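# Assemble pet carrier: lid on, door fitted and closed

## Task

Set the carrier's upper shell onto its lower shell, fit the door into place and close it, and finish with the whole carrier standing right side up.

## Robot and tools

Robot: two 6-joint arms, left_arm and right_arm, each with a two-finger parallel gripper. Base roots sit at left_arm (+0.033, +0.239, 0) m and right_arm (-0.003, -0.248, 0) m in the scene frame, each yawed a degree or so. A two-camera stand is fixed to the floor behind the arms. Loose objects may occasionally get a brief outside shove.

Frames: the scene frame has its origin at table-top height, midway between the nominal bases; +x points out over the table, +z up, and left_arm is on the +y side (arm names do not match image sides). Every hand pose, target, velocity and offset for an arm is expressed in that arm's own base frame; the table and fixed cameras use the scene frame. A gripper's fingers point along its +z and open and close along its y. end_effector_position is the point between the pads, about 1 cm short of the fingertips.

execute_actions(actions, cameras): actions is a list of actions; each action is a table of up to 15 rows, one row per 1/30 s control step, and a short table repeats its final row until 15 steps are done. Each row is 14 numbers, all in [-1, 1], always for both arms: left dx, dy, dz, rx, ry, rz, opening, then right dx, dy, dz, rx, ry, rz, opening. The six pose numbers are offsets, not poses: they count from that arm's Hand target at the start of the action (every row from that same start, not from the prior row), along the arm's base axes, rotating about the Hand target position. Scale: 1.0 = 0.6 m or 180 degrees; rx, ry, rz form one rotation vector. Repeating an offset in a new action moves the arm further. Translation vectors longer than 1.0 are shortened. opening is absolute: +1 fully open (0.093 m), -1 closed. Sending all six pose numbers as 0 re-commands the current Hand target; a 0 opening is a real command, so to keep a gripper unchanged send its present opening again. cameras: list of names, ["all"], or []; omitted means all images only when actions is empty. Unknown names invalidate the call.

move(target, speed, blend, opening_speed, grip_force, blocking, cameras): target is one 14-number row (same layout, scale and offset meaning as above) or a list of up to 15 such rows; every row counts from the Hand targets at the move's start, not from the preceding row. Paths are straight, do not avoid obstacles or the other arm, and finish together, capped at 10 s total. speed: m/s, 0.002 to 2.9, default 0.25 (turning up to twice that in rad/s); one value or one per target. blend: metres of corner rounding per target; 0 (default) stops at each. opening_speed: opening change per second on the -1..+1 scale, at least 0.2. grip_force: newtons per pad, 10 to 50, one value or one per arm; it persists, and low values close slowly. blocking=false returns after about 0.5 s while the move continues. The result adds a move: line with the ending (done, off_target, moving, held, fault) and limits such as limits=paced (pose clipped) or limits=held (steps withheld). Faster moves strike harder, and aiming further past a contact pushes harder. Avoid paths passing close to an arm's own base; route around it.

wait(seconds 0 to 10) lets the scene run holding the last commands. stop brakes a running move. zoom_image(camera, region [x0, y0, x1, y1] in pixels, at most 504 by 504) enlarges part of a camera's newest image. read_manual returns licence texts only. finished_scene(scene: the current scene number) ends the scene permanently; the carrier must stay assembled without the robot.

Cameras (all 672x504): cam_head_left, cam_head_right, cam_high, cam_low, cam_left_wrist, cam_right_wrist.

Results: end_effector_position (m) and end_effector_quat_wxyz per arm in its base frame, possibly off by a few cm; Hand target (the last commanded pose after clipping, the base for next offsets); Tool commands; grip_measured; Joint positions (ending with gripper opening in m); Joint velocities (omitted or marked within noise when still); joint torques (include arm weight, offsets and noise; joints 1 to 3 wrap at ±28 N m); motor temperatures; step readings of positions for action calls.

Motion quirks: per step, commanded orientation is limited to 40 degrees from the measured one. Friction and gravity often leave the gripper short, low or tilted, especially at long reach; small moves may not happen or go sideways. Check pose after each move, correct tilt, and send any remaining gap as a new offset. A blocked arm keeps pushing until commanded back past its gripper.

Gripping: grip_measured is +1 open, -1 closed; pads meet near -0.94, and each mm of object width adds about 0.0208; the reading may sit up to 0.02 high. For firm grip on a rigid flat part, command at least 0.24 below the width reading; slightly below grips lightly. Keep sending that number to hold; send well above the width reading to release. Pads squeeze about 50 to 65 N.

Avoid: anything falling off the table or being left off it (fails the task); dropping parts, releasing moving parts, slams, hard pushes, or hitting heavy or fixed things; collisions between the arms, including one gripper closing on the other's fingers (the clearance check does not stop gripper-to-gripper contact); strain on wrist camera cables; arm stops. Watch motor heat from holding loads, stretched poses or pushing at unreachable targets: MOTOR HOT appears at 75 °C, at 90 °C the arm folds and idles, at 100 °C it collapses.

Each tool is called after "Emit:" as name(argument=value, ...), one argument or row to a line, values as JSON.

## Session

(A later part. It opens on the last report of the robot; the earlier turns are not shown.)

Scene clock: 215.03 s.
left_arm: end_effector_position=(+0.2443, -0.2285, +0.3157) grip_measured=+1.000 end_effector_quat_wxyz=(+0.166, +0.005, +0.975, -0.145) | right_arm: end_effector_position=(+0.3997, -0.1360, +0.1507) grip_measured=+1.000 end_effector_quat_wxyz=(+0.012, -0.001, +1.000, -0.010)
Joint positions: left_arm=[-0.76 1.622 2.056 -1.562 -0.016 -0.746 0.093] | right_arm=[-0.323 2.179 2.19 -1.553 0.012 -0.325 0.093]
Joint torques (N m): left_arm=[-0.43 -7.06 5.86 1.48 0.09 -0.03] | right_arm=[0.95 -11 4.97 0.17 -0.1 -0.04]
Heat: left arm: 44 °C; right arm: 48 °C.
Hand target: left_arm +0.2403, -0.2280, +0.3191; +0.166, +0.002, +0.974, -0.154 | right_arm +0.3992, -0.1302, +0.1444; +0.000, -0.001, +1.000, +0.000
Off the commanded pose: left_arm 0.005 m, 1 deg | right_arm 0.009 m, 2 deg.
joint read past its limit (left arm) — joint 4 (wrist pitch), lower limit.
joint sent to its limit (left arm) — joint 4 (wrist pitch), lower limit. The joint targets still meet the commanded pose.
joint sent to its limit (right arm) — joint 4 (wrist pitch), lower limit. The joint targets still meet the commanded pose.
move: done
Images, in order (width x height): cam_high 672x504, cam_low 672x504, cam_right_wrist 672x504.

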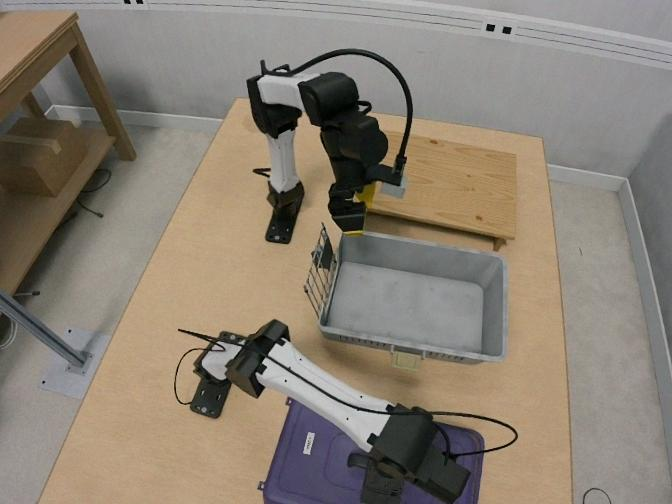

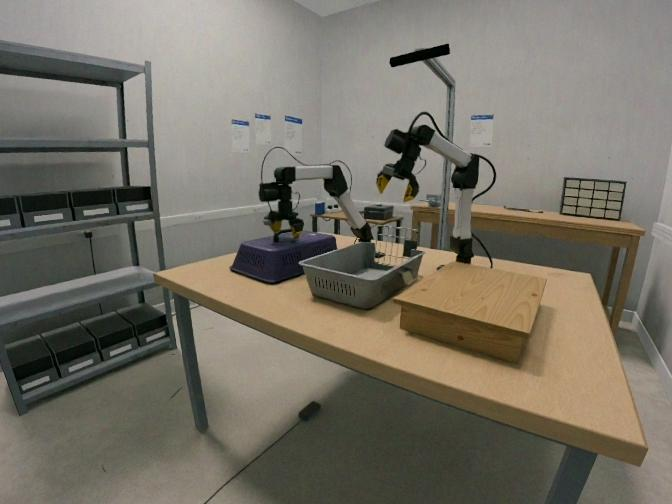

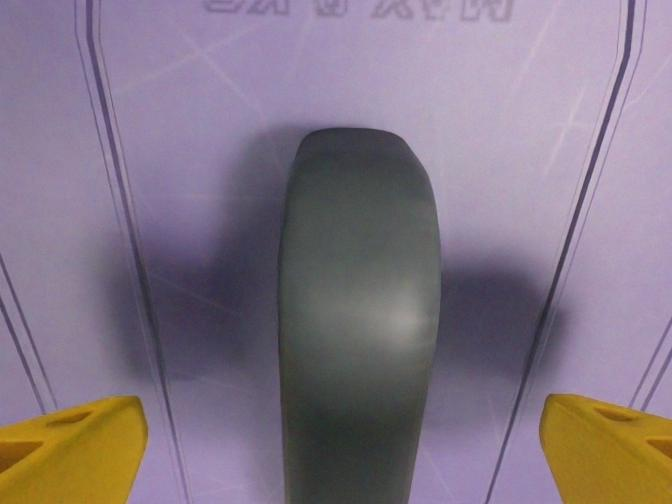

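Emit:
move(
  target=[0,0,0,0,0,0,1,0.0,0.0,-0.012,0,0,0,1],
  speed=0.05,
)

Emit:
move(
  target=[0,0,0,0,0,0,1,0.0,0.0,0,0,0,0,-1],
  opening_speed=0.6,
  cameras=["cam_low","cam_right_wrist"],
)

Emit:
zoom_image(
  camera="cam_low",
  region=[220, 190, 340, 290],
)

Scene clock: 227.70 s.
left_arm: end_effector_position=(+0.2443, -0.2285, +0.3157) grip_measured=+1.000 end_effector_quat_wxyz=(+0.166, +0.005, +0.975, -0.145) | right_arm: end_effector_position=(+0.3966, -0.1350, +0.1431) grip_measured=+1.000 end_effector_quat_wxyz=(+0.002, -0.001, +1.000, -0.007)
Joint positions: left_arm=[-0.76 1.622 2.056 -1.562 -0.016 -0.746 0.093] | right_arm=[-0.323 2.179 2.159 -1.543 0.012 -0.325 0.093]
Joint torques (N m): left_arm=[-0.42 -7.06 5.85 1.47 0.09 -0.02] | right_arm=[0.94 -11.19 4.83 0.25 -0.1 -0.01]
Heat: left arm: 43 °C; right arm: 49 °C.
Hand target: left_arm +0.2403, -0.2280, +0.3191; +0.166, +0.002, +0.974, -0.154 | right_arm +0.3993, -0.1302, +0.1372; +0.000, -0.001, +1.000, +0.000
Off the commanded pose: left_arm 0.005 m, 1 deg | right_arm 0.008 m, 1 deg.
joint read past its limit (left arm) — joint 4 (wrist pitch), lower limit.
joint sent to its limit (left arm) — joint 4 (wrist pitch), lower limit. The joint targets still meet the commanded pose.
move: done

Scene clock: 231.23 s.
left_arm: end_effector_position=(+0.2443, -0.2285, +0.3157) grip_measured=+1.000 end_effector_quat_wxyz=(+0.166, +0.005, +0.975, -0.145) | right_arm: end_effector_position=(+0.3973, -0.1353, +0.1431) grip_measured=-0.630 end_effector_quat_wxyz=(+0.004, +0.007, +1.000, -0.008)
Joint positions: left_arm=[-0.76 1.622 2.056 -1.562 -0.016 -0.746 0.093] | right_arm=[-0.323 2.179 2.159 -1.54 0.012 -0.308 0.015]
Joint torques (N m): left_arm=[-0.43 -7.06 5.86 1.48 0.09 -0.02] | right_arm=[0.94 -11.19 4.83 0.26 -0.1 -0.18]
Heat: left arm: 43 °C; right arm: 49 °C.
Hand target: left_arm +0.2403, -0.2280, +0.3191; +0.166, +0.002, +0.974, -0.154 | right_arm +0.3993, -0.1302, +0.1372; +0.000, -0.001, +1.000, +0.000
Off the commanded pose: left_arm 0.005 m, 1 deg | right_arm 0.008 m, 1 deg.
joint read past its limit (left arm) — joint 4 (wrist pitch), lower limit.
joint sent to its limit (left arm) — joint 4 (wrist pitch), lower limit. The joint targets still meet the commanded pose.
move: done
Images, in order (width x height): cam_low 672x504, cam_right_wrist 672x504.

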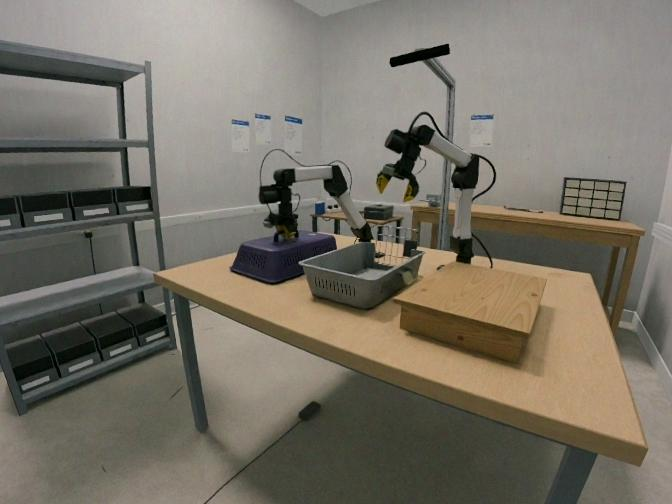

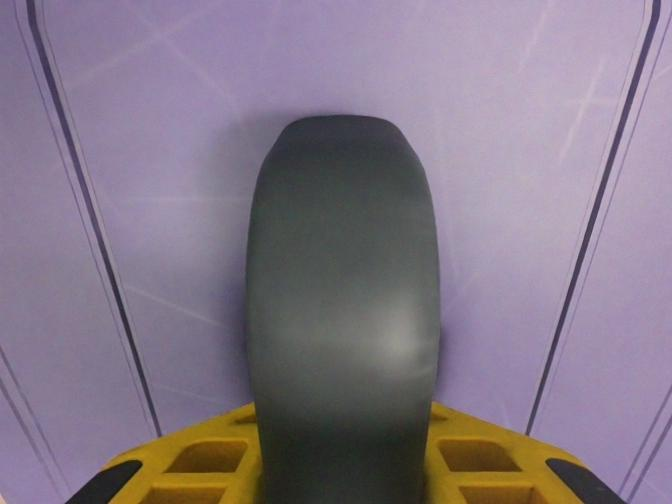

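Scaled by 4.200 from the camera's 672x504 image, which has a finer 960x720 frame.

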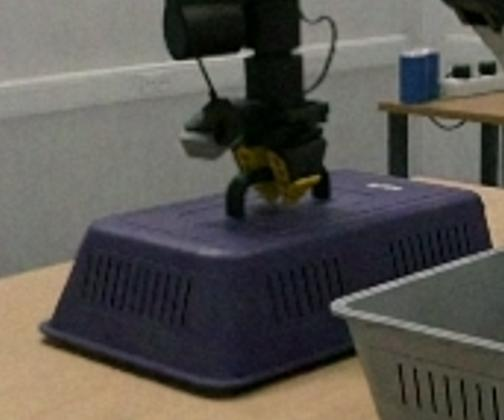

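Emit:
move(
  target=[-0.15,0.25,0.1,0,0,0,1,0.0,0.0,0.01,0,0,0,1],
  speed=0.2,
)

Emit:
move(
  target=[0,0,0,0,0,0,1,0.0,0.0,0.01,0,-0.25,0,1],
  speed=0.2,
  cameras=["all"],
)

Emit:
zoom_image(
  camera="cam_low",
  region=[220, 190, 340, 290],
)

Scene clock: 273.80 s.
left_arm: end_effector_position=(+0.1476, -0.0768, +0.3809) grip_measured=+1.000 end_effector_quat_wxyz=(+0.345, -0.021, +0.916, -0.203) | right_arm: end_effector_position=(+0.3960, -0.1348, +0.1444) grip_measured=+1.000 end_effector_quat_wxyz=(+0.001, +0.007, +1.000, -0.007)
Joint positions: left_arm=[-0.391 0.939 1.752 -1.563 0.087 -0.474 0.093] | right_arm=[-0.323 2.179 2.165 -1.55 0.012 -0.308 0.093]
Joint torques (N m): left_arm=[0.77 1.85 4.4 2.18 0.18 0.23] | right_arm=[0.95 -10.76 7.09 0.1 -0.11 -0.19]
Motor temperatures (°C): left_arm=[28 42 40 42 29 27 26] | right_arm=[27 54 45 25 25 28 26]
Heat: left arm: 42 °C; right arm: 54 °C.
Hand target: left_arm +0.1503, -0.0780, +0.3791; +0.166, +0.002, +0.974, -0.154 | right_arm +0.3993, -0.1302, +0.1432; +0.000, -0.001, +1.000, +0.000
Off the commanded pose: left_arm 0.003 m, 22 deg | right_arm 0.006 m, 1 deg.
joint read past its limit (left arm) — joint 4 (wrist pitch), lower limit.
joint sent to its limit (left arm) — joint 4 (wrist pitch), lower limit. The joint targets are off in orientation, not in position.
joint sent to its limit (right arm) — joint 4 (wrist pitch), lower limit. The joint targets still meet the commanded pose.
move: off_target (left_arm)

Scene clock: 276.63 s.
left_arm: end_effector_position=(+0.1476, -0.0768, +0.3809) grip_measured=+1.000 end_effector_quat_wxyz=(+0.345, -0.020, +0.916, -0.203) | right_arm: end_effector_position=(+0.4004, -0.1300, +0.1495) grip_measured=+1.000 end_effector_quat_wxyz=(+0.379, -0.005, +0.925, -0.006)
Joint positions: left_arm=[-0.391 0.939 1.752 -1.563 0.088 -0.473 0.093] | right_arm=[-0.428 1.549 1.097 -0.386 -0.289 -0.327 0.093]
Joint torques (N m): left_arm=[0.8 1.84 4.4 2.18 0.18 0.19] | right_arm=[-0.29 -7.94 5.85 1.47 -0.23 -0.02]
Heat: left arm: 43 °C; right arm: 53 °C.
Hand target: left_arm +0.1503, -0.0780, +0.3791; +0.166, +0.002, +0.974, -0.154 | right_arm +0.3993, -0.1303, +0.1492; +0.383, +0.000, +0.924, +0.000
Off the commanded pose: left_arm 0.003 m, 22 deg | right_arm 0.001 m, 1 deg.
joint read past its limit (left arm) — joint 4 (wrist pitch), lower limit.
joint sent to its limit (left arm) — joint 4 (wrist pitch), lower limit. The joint targets are off in orientation, not in position.
move: off_target (left_arm)

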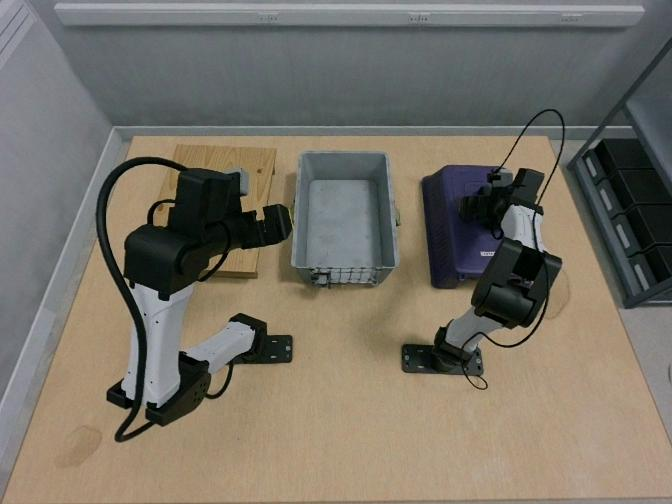

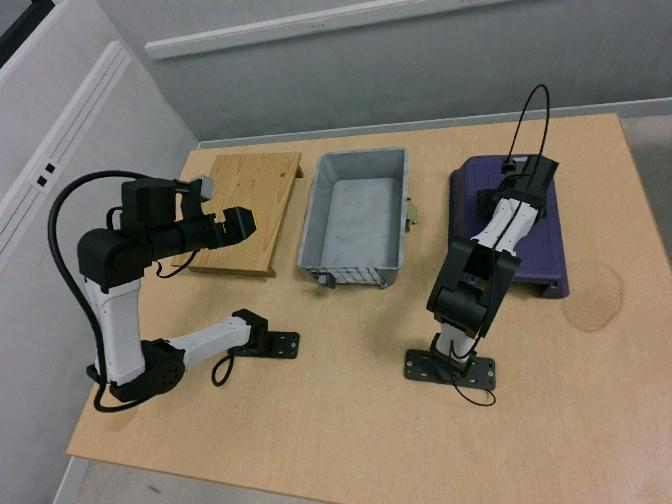

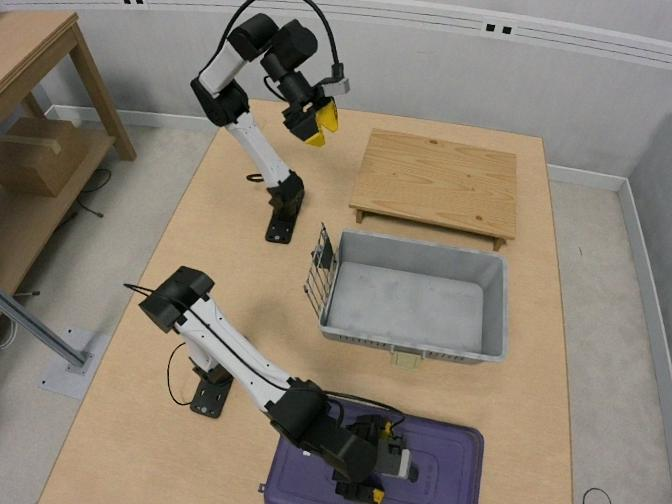

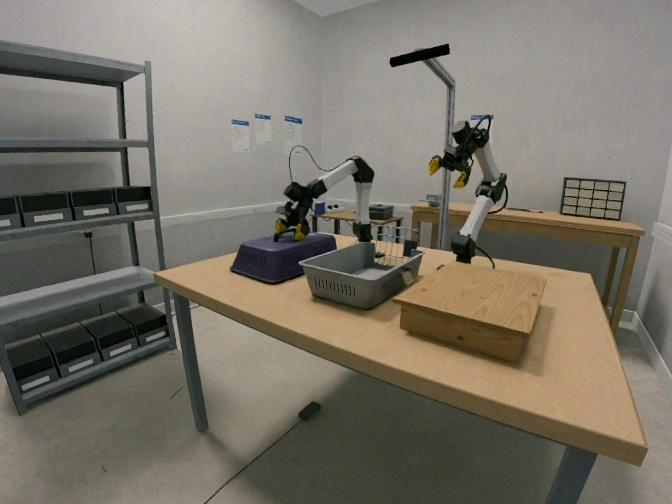

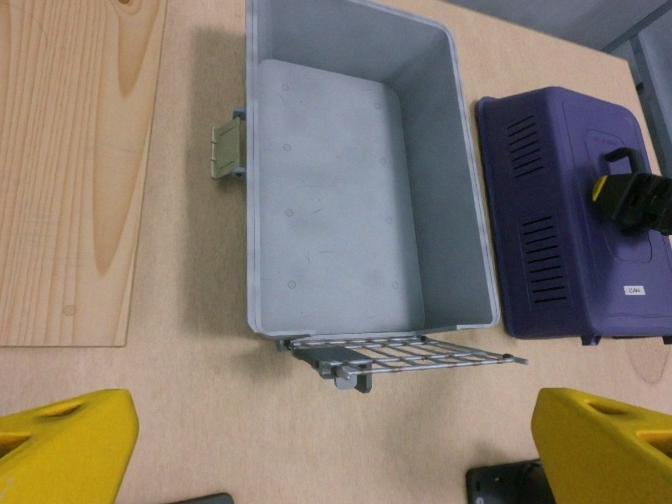

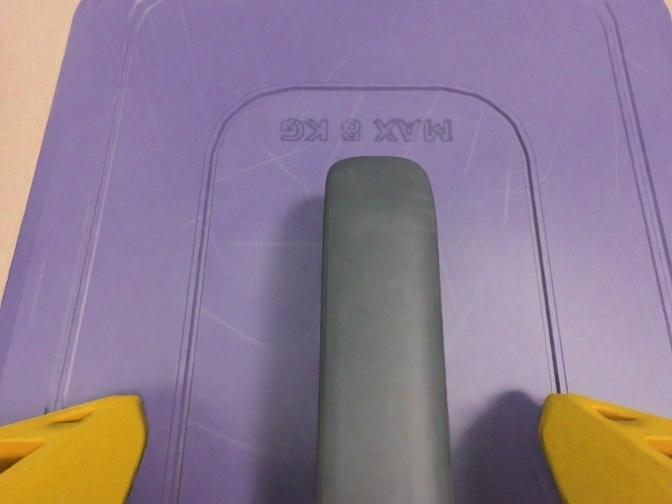

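Scaled by 4.200 from the camera's 672x504 image, which has a finer 960x720 frame.

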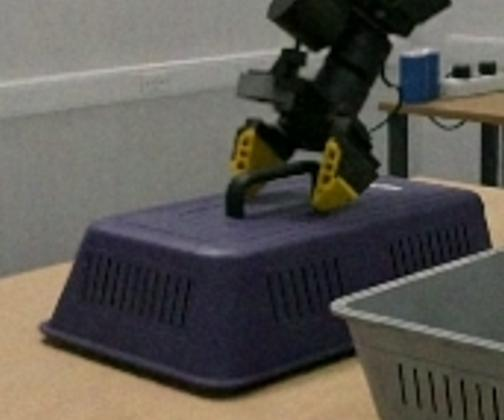

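Emit:
move(
  target=[0,0,0,0,0,0,1,0.0,-0.01,-0.006,0,0,0,1],
  speed=0.05,
)

Emit:
move(
  target=[0,0,0,0,0,0,1,0.0,0.0,0,0,0,0,-1],
  opening_speed=0.6,
)

Emit:
move(
  target=[0,0,0,0,0,0,1,0.0,0.0,0.05,0,0,0,-1],
  speed=0.06,
  cameras=["all"],
)

Emit:
zoom_image(
  camera="cam_low",
  region=[200, 170, 440, 320],
)

Scene clock: 290.83 s.
left_arm: end_effector_position=(+0.1476, -0.0768, +0.3809) grip_measured=+1.000 end_effector_quat_wxyz=(+0.345, -0.020, +0.916, -0.203) | right_arm: end_effector_position=(+0.4004, -0.1353, +0.1515) grip_measured=+1.000 end_effector_quat_wxyz=(+0.385, +0.000, +0.923, -0.006)
Joint positions: left_arm=[-0.391 0.939 1.752 -1.563 0.088 -0.473 0.093] | right_arm=[-0.444 1.549 1.097 -0.376 -0.301 -0.327 0.093]
Joint torques (N m): left_arm=[0.8 1.85 4.4 2.18 0.18 0.19] | right_arm=[-0.44 -6.79 5.78 1.49 -0.23 -0.16]
Heat: left arm: 44 °C; right arm: 51 °C.
Hand target: left_arm +0.1503, -0.0780, +0.3791; +0.166, +0.002, +0.974, -0.154 | right_arm +0.3993, -0.1362, +0.1456; +0.383, +0.000, +0.924, +0.000
Off the commanded pose: left_arm 0.003 m, 22 deg | right_arm 0.006 m, 1 deg.
joint read past its limit (left arm) — joint 4 (wrist pitch), lower limit.
joint sent to its limit (left arm) — joint 4 (wrist pitch), lower limit. The joint targets are off in orientation, not in position.
move: off_target (left_arm)

Scene clock: 294.37 s.
left_arm: end_effector_position=(+0.1476, -0.0768, +0.3809) grip_measured=+1.000 end_effector_quat_wxyz=(+0.345, -0.020, +0.916, -0.203) | right_arm: end_effector_position=(+0.4006, -0.1364, +0.1521) grip_measured=-0.633 end_effector_quat_wxyz=(+0.387, +0.000, +0.922, -0.006)
Joint positions: left_arm=[-0.391 0.939 1.752 -1.563 0.088 -0.473 0.093] | right_arm=[-0.447 1.549 1.097 -0.372 -0.302 -0.327 0.015]
Joint torques (N m): left_arm=[0.8 1.84 4.4 2.18 0.18 0.19] | right_arm=[-0.23 -6.8 5.79 1.47 -0.23 -0.16]
Heat: left arm: 44 °C; right arm: 50 °C.
Hand target: left_arm +0.1503, -0.0780, +0.3791; +0.166, +0.002, +0.974, -0.154 | right_arm +0.3993, -0.1362, +0.1456; +0.383, +0.000, +0.924, +0.000
Off the commanded pose: left_arm 0.003 m, 22 deg | right_arm 0.007 m, 1 deg.
joint read past its limit (left arm) — joint 4 (wrist pitch), lower limit.
joint sent to its limit (left arm) — joint 4 (wrist pitch), lower limit. The joint targets are off in orientation, not in position.
move: off_target (left_arm)

Scene clock: 295.37 s.
left_arm: end_effector_position=(+0.1476, -0.0768, +0.3809) grip_measured=+1.000 end_effector_quat_wxyz=(+0.345, -0.020, +0.916, -0.203) | right_arm: end_effector_position=(+0.3944, -0.1335, +0.1576) grip_measured=-0.640 end_effector_quat_wxyz=(+0.364, +0.002, +0.931, +0.003)
Joint positions: left_arm=[-0.391 0.939 1.752 -1.563 0.088 -0.473 0.093] | right_arm=[-0.447 1.549 1.152 -0.481 -0.302 -0.332 0.014]
Joint torques (N m): left_arm=[0.8 1.85 4.4 2.18 0.18 0.19] | right_arm=[-0.23 -8.62 9.46 1.29 -0.24 -0.09]
Heat: left arm: 44 °C; right arm: 50 °C.
Hand target: left_arm +0.1503, -0.0780, +0.3791; +0.166, +0.002, +0.974, -0.154 | right_arm +0.3993, -0.1362, +0.1756; +0.383, +0.000, +0.924, +0.000
Off the commanded pose: left_arm 0.003 m, 22 deg | right_arm 0.019 m, 2 deg.
joint read past its limit (left arm) — joint 4 (wrist pitch), lower limit.
joint sent to its limit (left arm) — joint 4 (wrist pitch), lower limit. The joint targets are off in orientation, not in position.
move: off_target (left_arm, right_arm)

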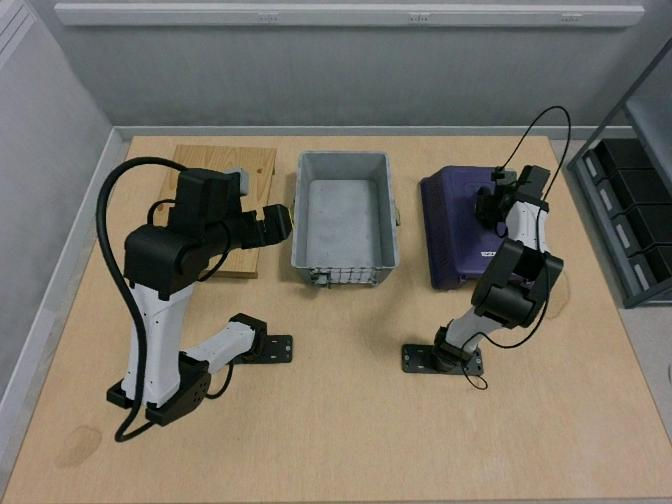

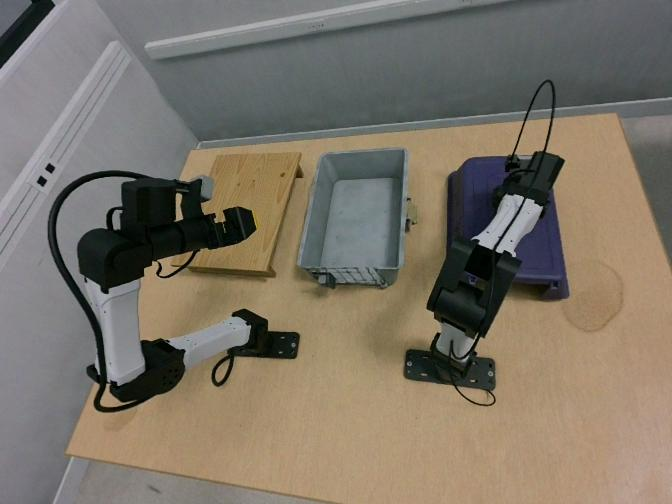

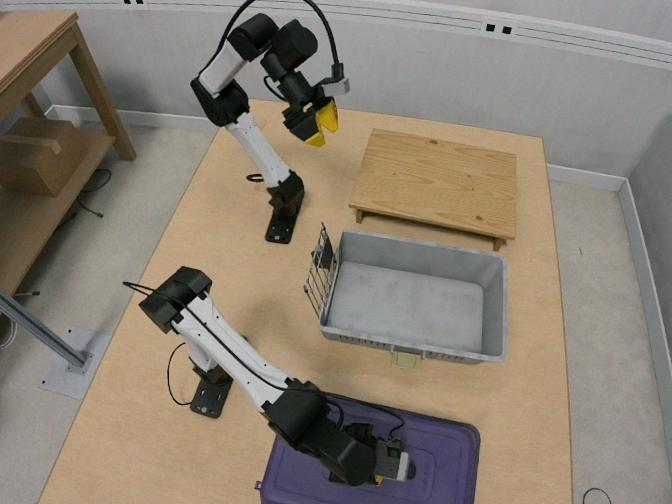

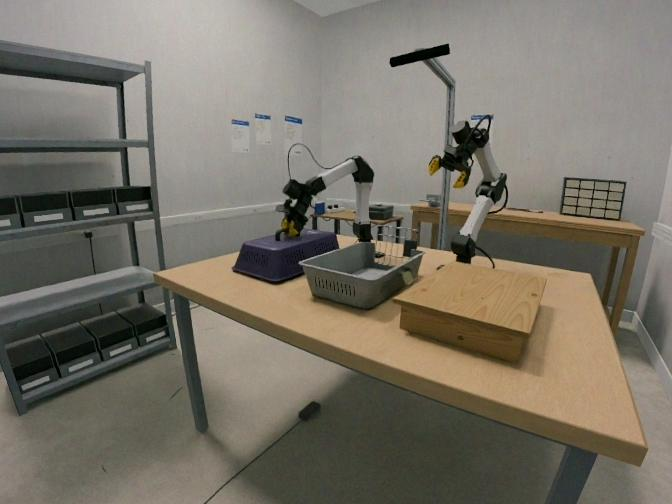

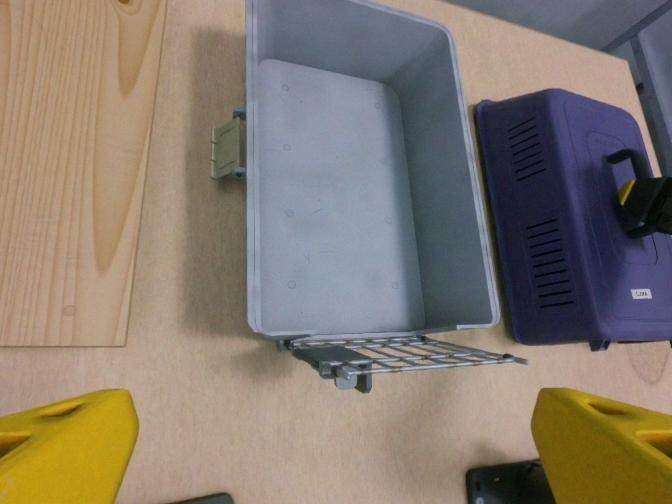

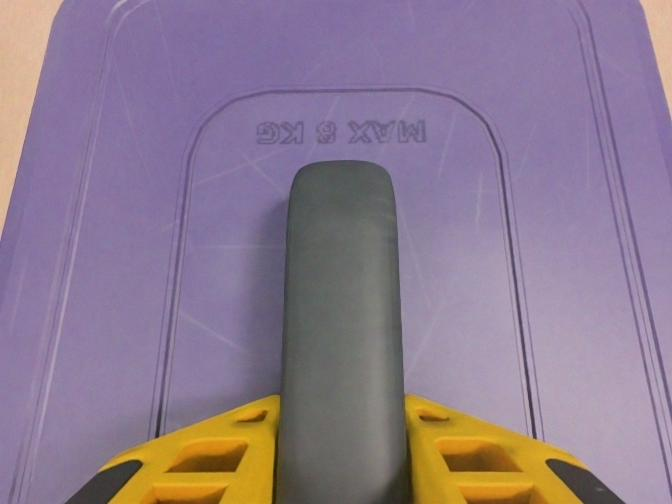

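Scaled by 2.100 from the camera's 672x504 image, which has a finer 960x720 frame.

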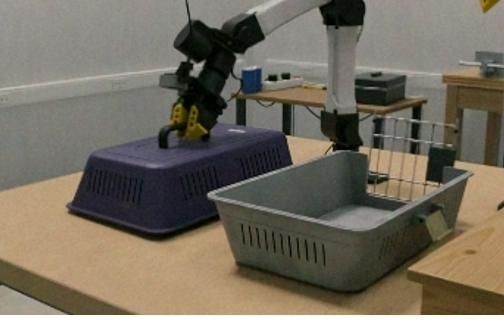

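Emit:
move(
  target=[0,0,0,0,0,0,1,0.0,0.0,0.13,0,0,0,-1],
  speed=0.08,
  cameras=["all"],
)

Emit:
zoom_image(
  camera="cam_low",
  region=[200, 170, 440, 320],
)

Scene clock: 304.67 s.
left_arm: end_effector_position=(+0.1476, -0.0768, +0.3809) grip_measured=+1.000 end_effector_quat_wxyz=(+0.345, -0.020, +0.916, -0.203) | right_arm: end_effector_position=(+0.3884, -0.1306, +0.2291) grip_measured=-0.641 end_effector_quat_wxyz=(+0.345, +0.006, +0.938, +0.012)
Joint positions: left_arm=[-0.391 0.939 1.752 -1.563 0.088 -0.473 0.093] | right_arm=[-0.447 1.554 1.469 -0.837 -0.302 -0.333 0.014]
Joint torques (N m): left_arm=[0.81 1.84 4.4 2.18 0.18 0.19] | right_arm=[-0.24 -8.29 9.84 1.65 -0.25 -0.11]
Motor temperatures (°C): left_arm=[28 40 39 44 29 27 26] | right_arm=[27 49 47 28 25 28 26]
Heat: left arm: 44 °C; right arm: 49 °C.
Hand target: left_arm +0.1503, -0.0780, +0.3791; +0.166, +0.002, +0.974, -0.154 | right_arm +0.3993, -0.1362, +0.2535; +0.383, +0.000, +0.924, +0.000
Off the commanded pose: left_arm 0.003 m, 22 deg | right_arm 0.027 m, 5 deg.
joint read past its limit (left arm) — joint 4 (wrist pitch), lower limit.
joint sent to its limit (left arm) — joint 4 (wrist pitch), lower limit. The joint targets are off in orientation, not in position.
move: off_target (left_arm, right_arm)

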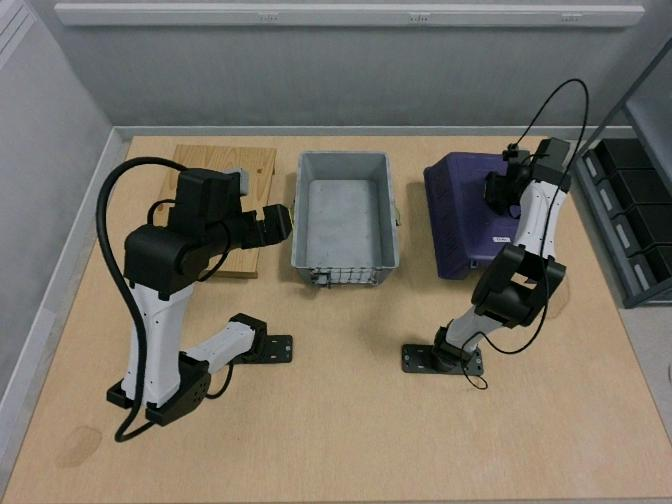

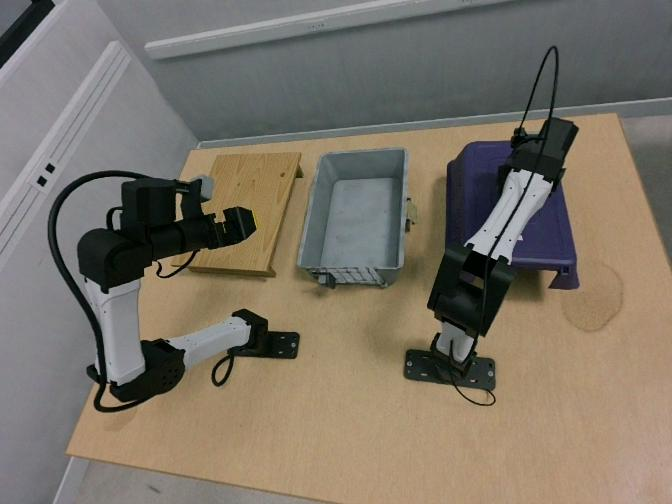

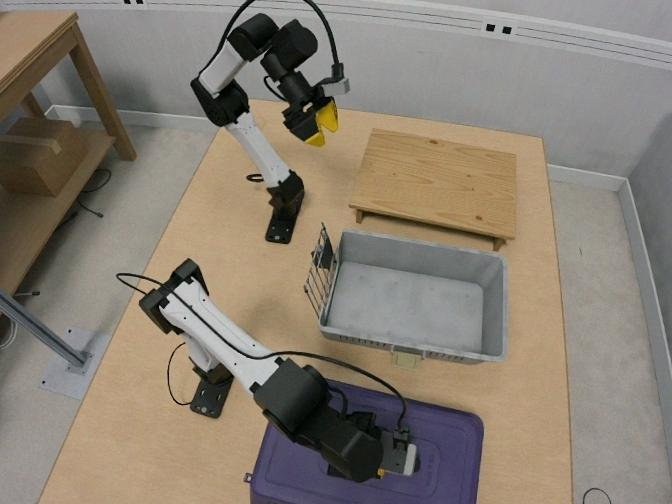

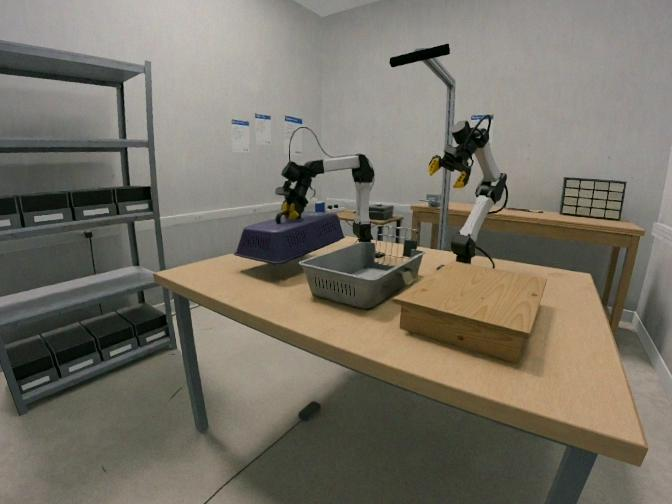

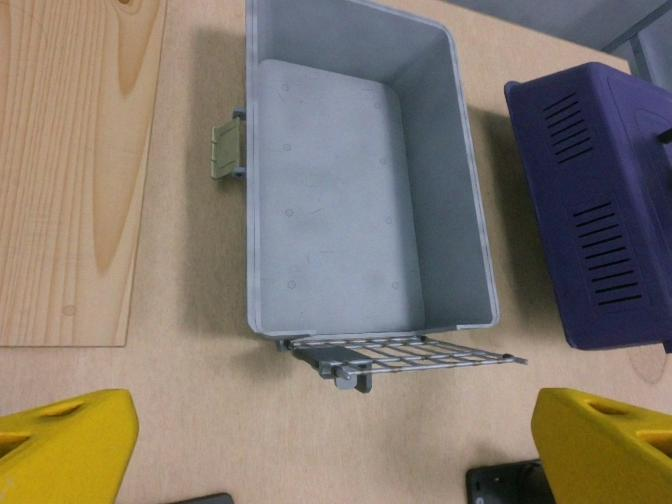

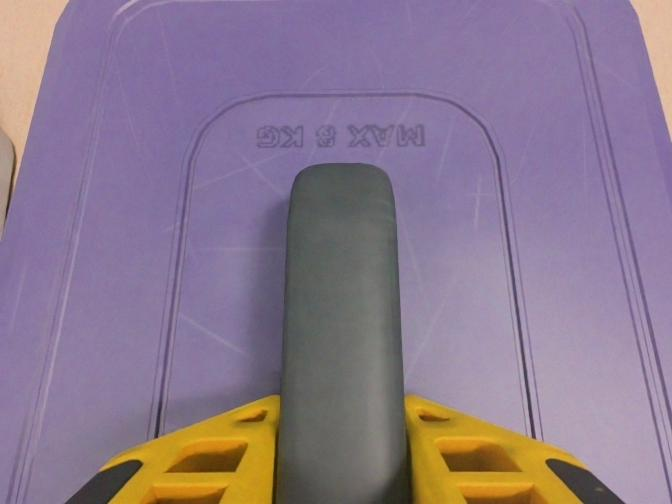

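Scaled by 2.100 from the camera's 672x504 image, which has a finer 960x720 frame.

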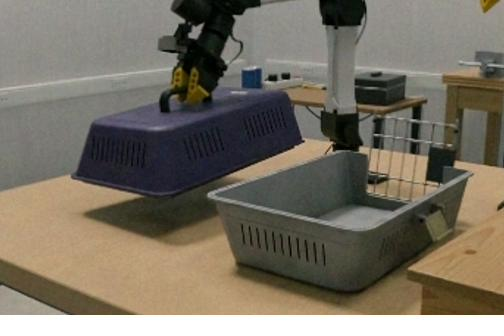

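Emit:
move(
  target=[0,0,0,0,0,0,1,0.09,0.0,0.135,-0.008,-0.028,0,-1],
  speed=0.1,
  cameras=["cam_low","cam_head_left"],
)

Emit:
zoom_image(
  camera="cam_low",
  region=[200, 150, 440, 320],
)

Scene clock: 331.77 s.
left_arm: end_effector_position=(+0.1476, -0.0768, +0.3809) grip_measured=+1.000 end_effector_quat_wxyz=(+0.345, -0.020, +0.916, -0.203) | right_arm: end_effector_position=(+0.4434, -0.1364, +0.3072) grip_measured=-0.641 end_effector_quat_wxyz=(+0.383, +0.002, +0.924, +0.002)
Joint positions: left_arm=[-0.391 0.939 1.752 -1.563 0.088 -0.473 0.093] | right_arm=[-0.399 1.777 1.982 -1.031 -0.28 -0.284 0.014]
Joint torques (N m): left_arm=[0.8 1.84 4.4 2.18 0.18 0.19] | right_arm=[0.92 -10.14 9.59 1.86 -0.13 -0.03]
Motor temperatures (°C): left_arm=[28 39 38 45 28 27 26] | right_arm=[27 47 54 30 25 27 27]
Heat: left arm: 45 °C; right arm: 54 °C.
Hand target: left_arm +0.1503, -0.0780, +0.3791; +0.166, +0.002, +0.974, -0.154 | right_arm +0.4533, -0.1363, +0.3346; +0.423, -0.005, +0.906, -0.012
Off the commanded pose: left_arm 0.003 m, 22 deg | right_arm 0.029 m, 5 deg.
joint read past its limit (left arm) — joint 4 (wrist pitch), lower limit.
joint sent to its limit (left arm) — joint 4 (wrist pitch), lower limit. The joint targets are off in orientation, not in position.
move: off_target (left_arm, right_arm)
Images, in order (width x height): cam_head_left 672x504, cam_low 672x504.

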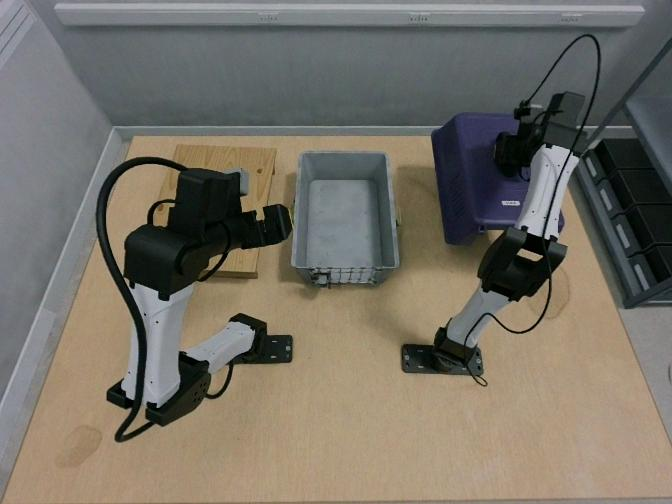

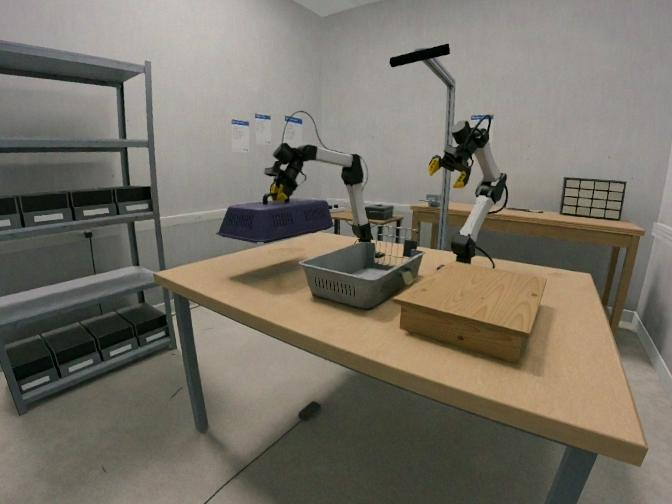

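Scaled by 2.100 from the camera's 672x504 image, which has a finer 960x720 frame.

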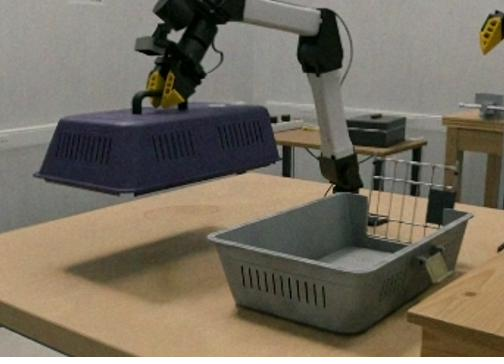

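Emit:
move(
  target=[0,0.08,0,0,0,0,1,-0.01,0.3,0.0,0,0,0.008,-1],
  speed=0.12,
  cameras=["all"],
)

Emit:
zoom_image(
  camera="cam_low",
  region=[200, 150, 440, 320],
)

Scene clock: 350.63 s.
left_arm: end_effector_position=(+0.1503, -0.0338, +0.3794) grip_measured=+1.000 end_effector_quat_wxyz=(+0.394, -0.044, +0.910, -0.122) | right_arm: end_effector_position=(+0.4427, +0.0449, +0.2994) grip_measured=-0.641 end_effector_quat_wxyz=(+0.368, -0.025, +0.930, -0.006)
Joint positions: left_arm=[-0.078 0.884 1.72 -1.563 0.131 -0.233 0.093] | right_arm=[0.133 1.68 1.85 -0.991 0.084 0.046 0.014]
Joint torques (N m): left_arm=[0.7 1.06 4.25 2.21 -0.06 0.23] | right_arm=[0.46 -12.22 7.65 2.02 0.19 -0.03]
Heat: left arm: 45 °C; right arm: 53 °C.
Hand target: left_arm +0.1503, -0.0300, +0.3791; +0.166, +0.002, +0.974, -0.154 | right_arm +0.4472, +0.0437, +0.3347; +0.423, -0.017, +0.906, -0.007
Off the commanded pose: left_arm 0.004 m, 28 deg | right_arm 0.035 m, 7 deg.
joint read past its limit (left arm) — joint 4 (wrist pitch), lower limit.
joint sent to its limit (left arm) — joint 4 (wrist pitch), lower limit. The joint targets are off in orientation, not in position.
move: off_target (left_arm, right_arm)

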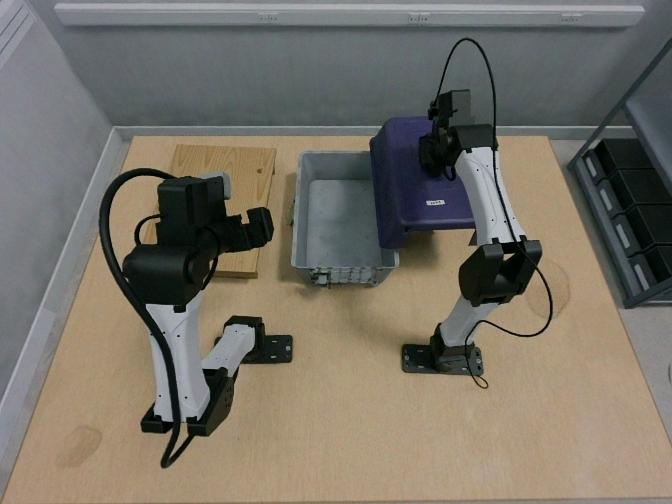

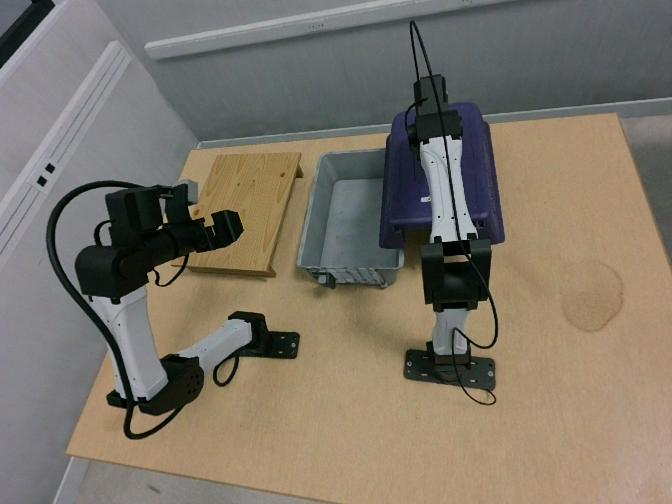

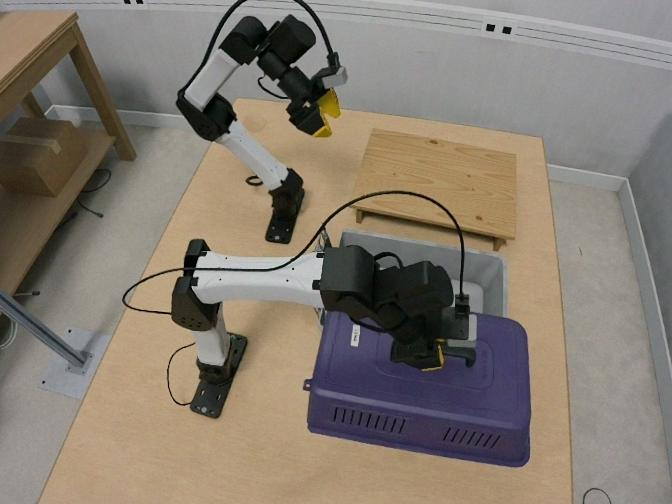

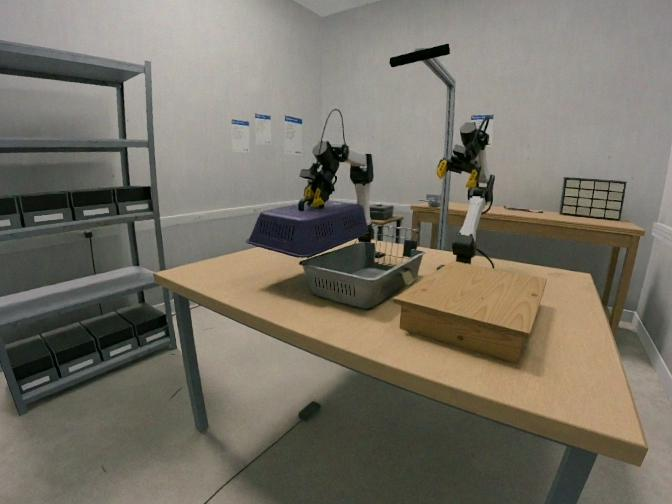

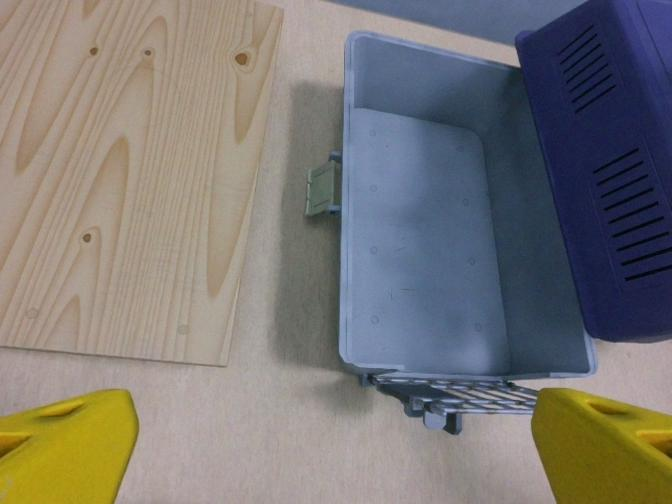

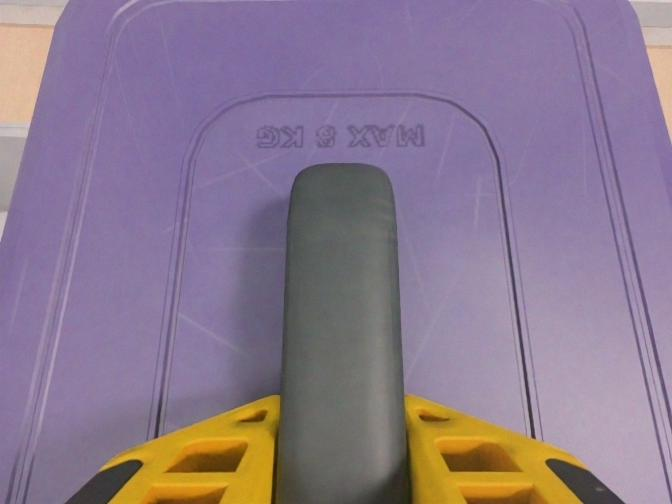

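Scaled by 2.100 from the camera's 672x504 image, which has a finer 960x720 frame.

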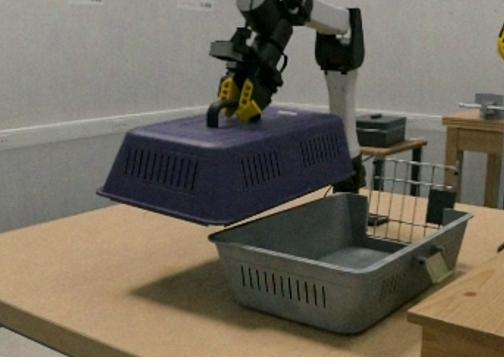

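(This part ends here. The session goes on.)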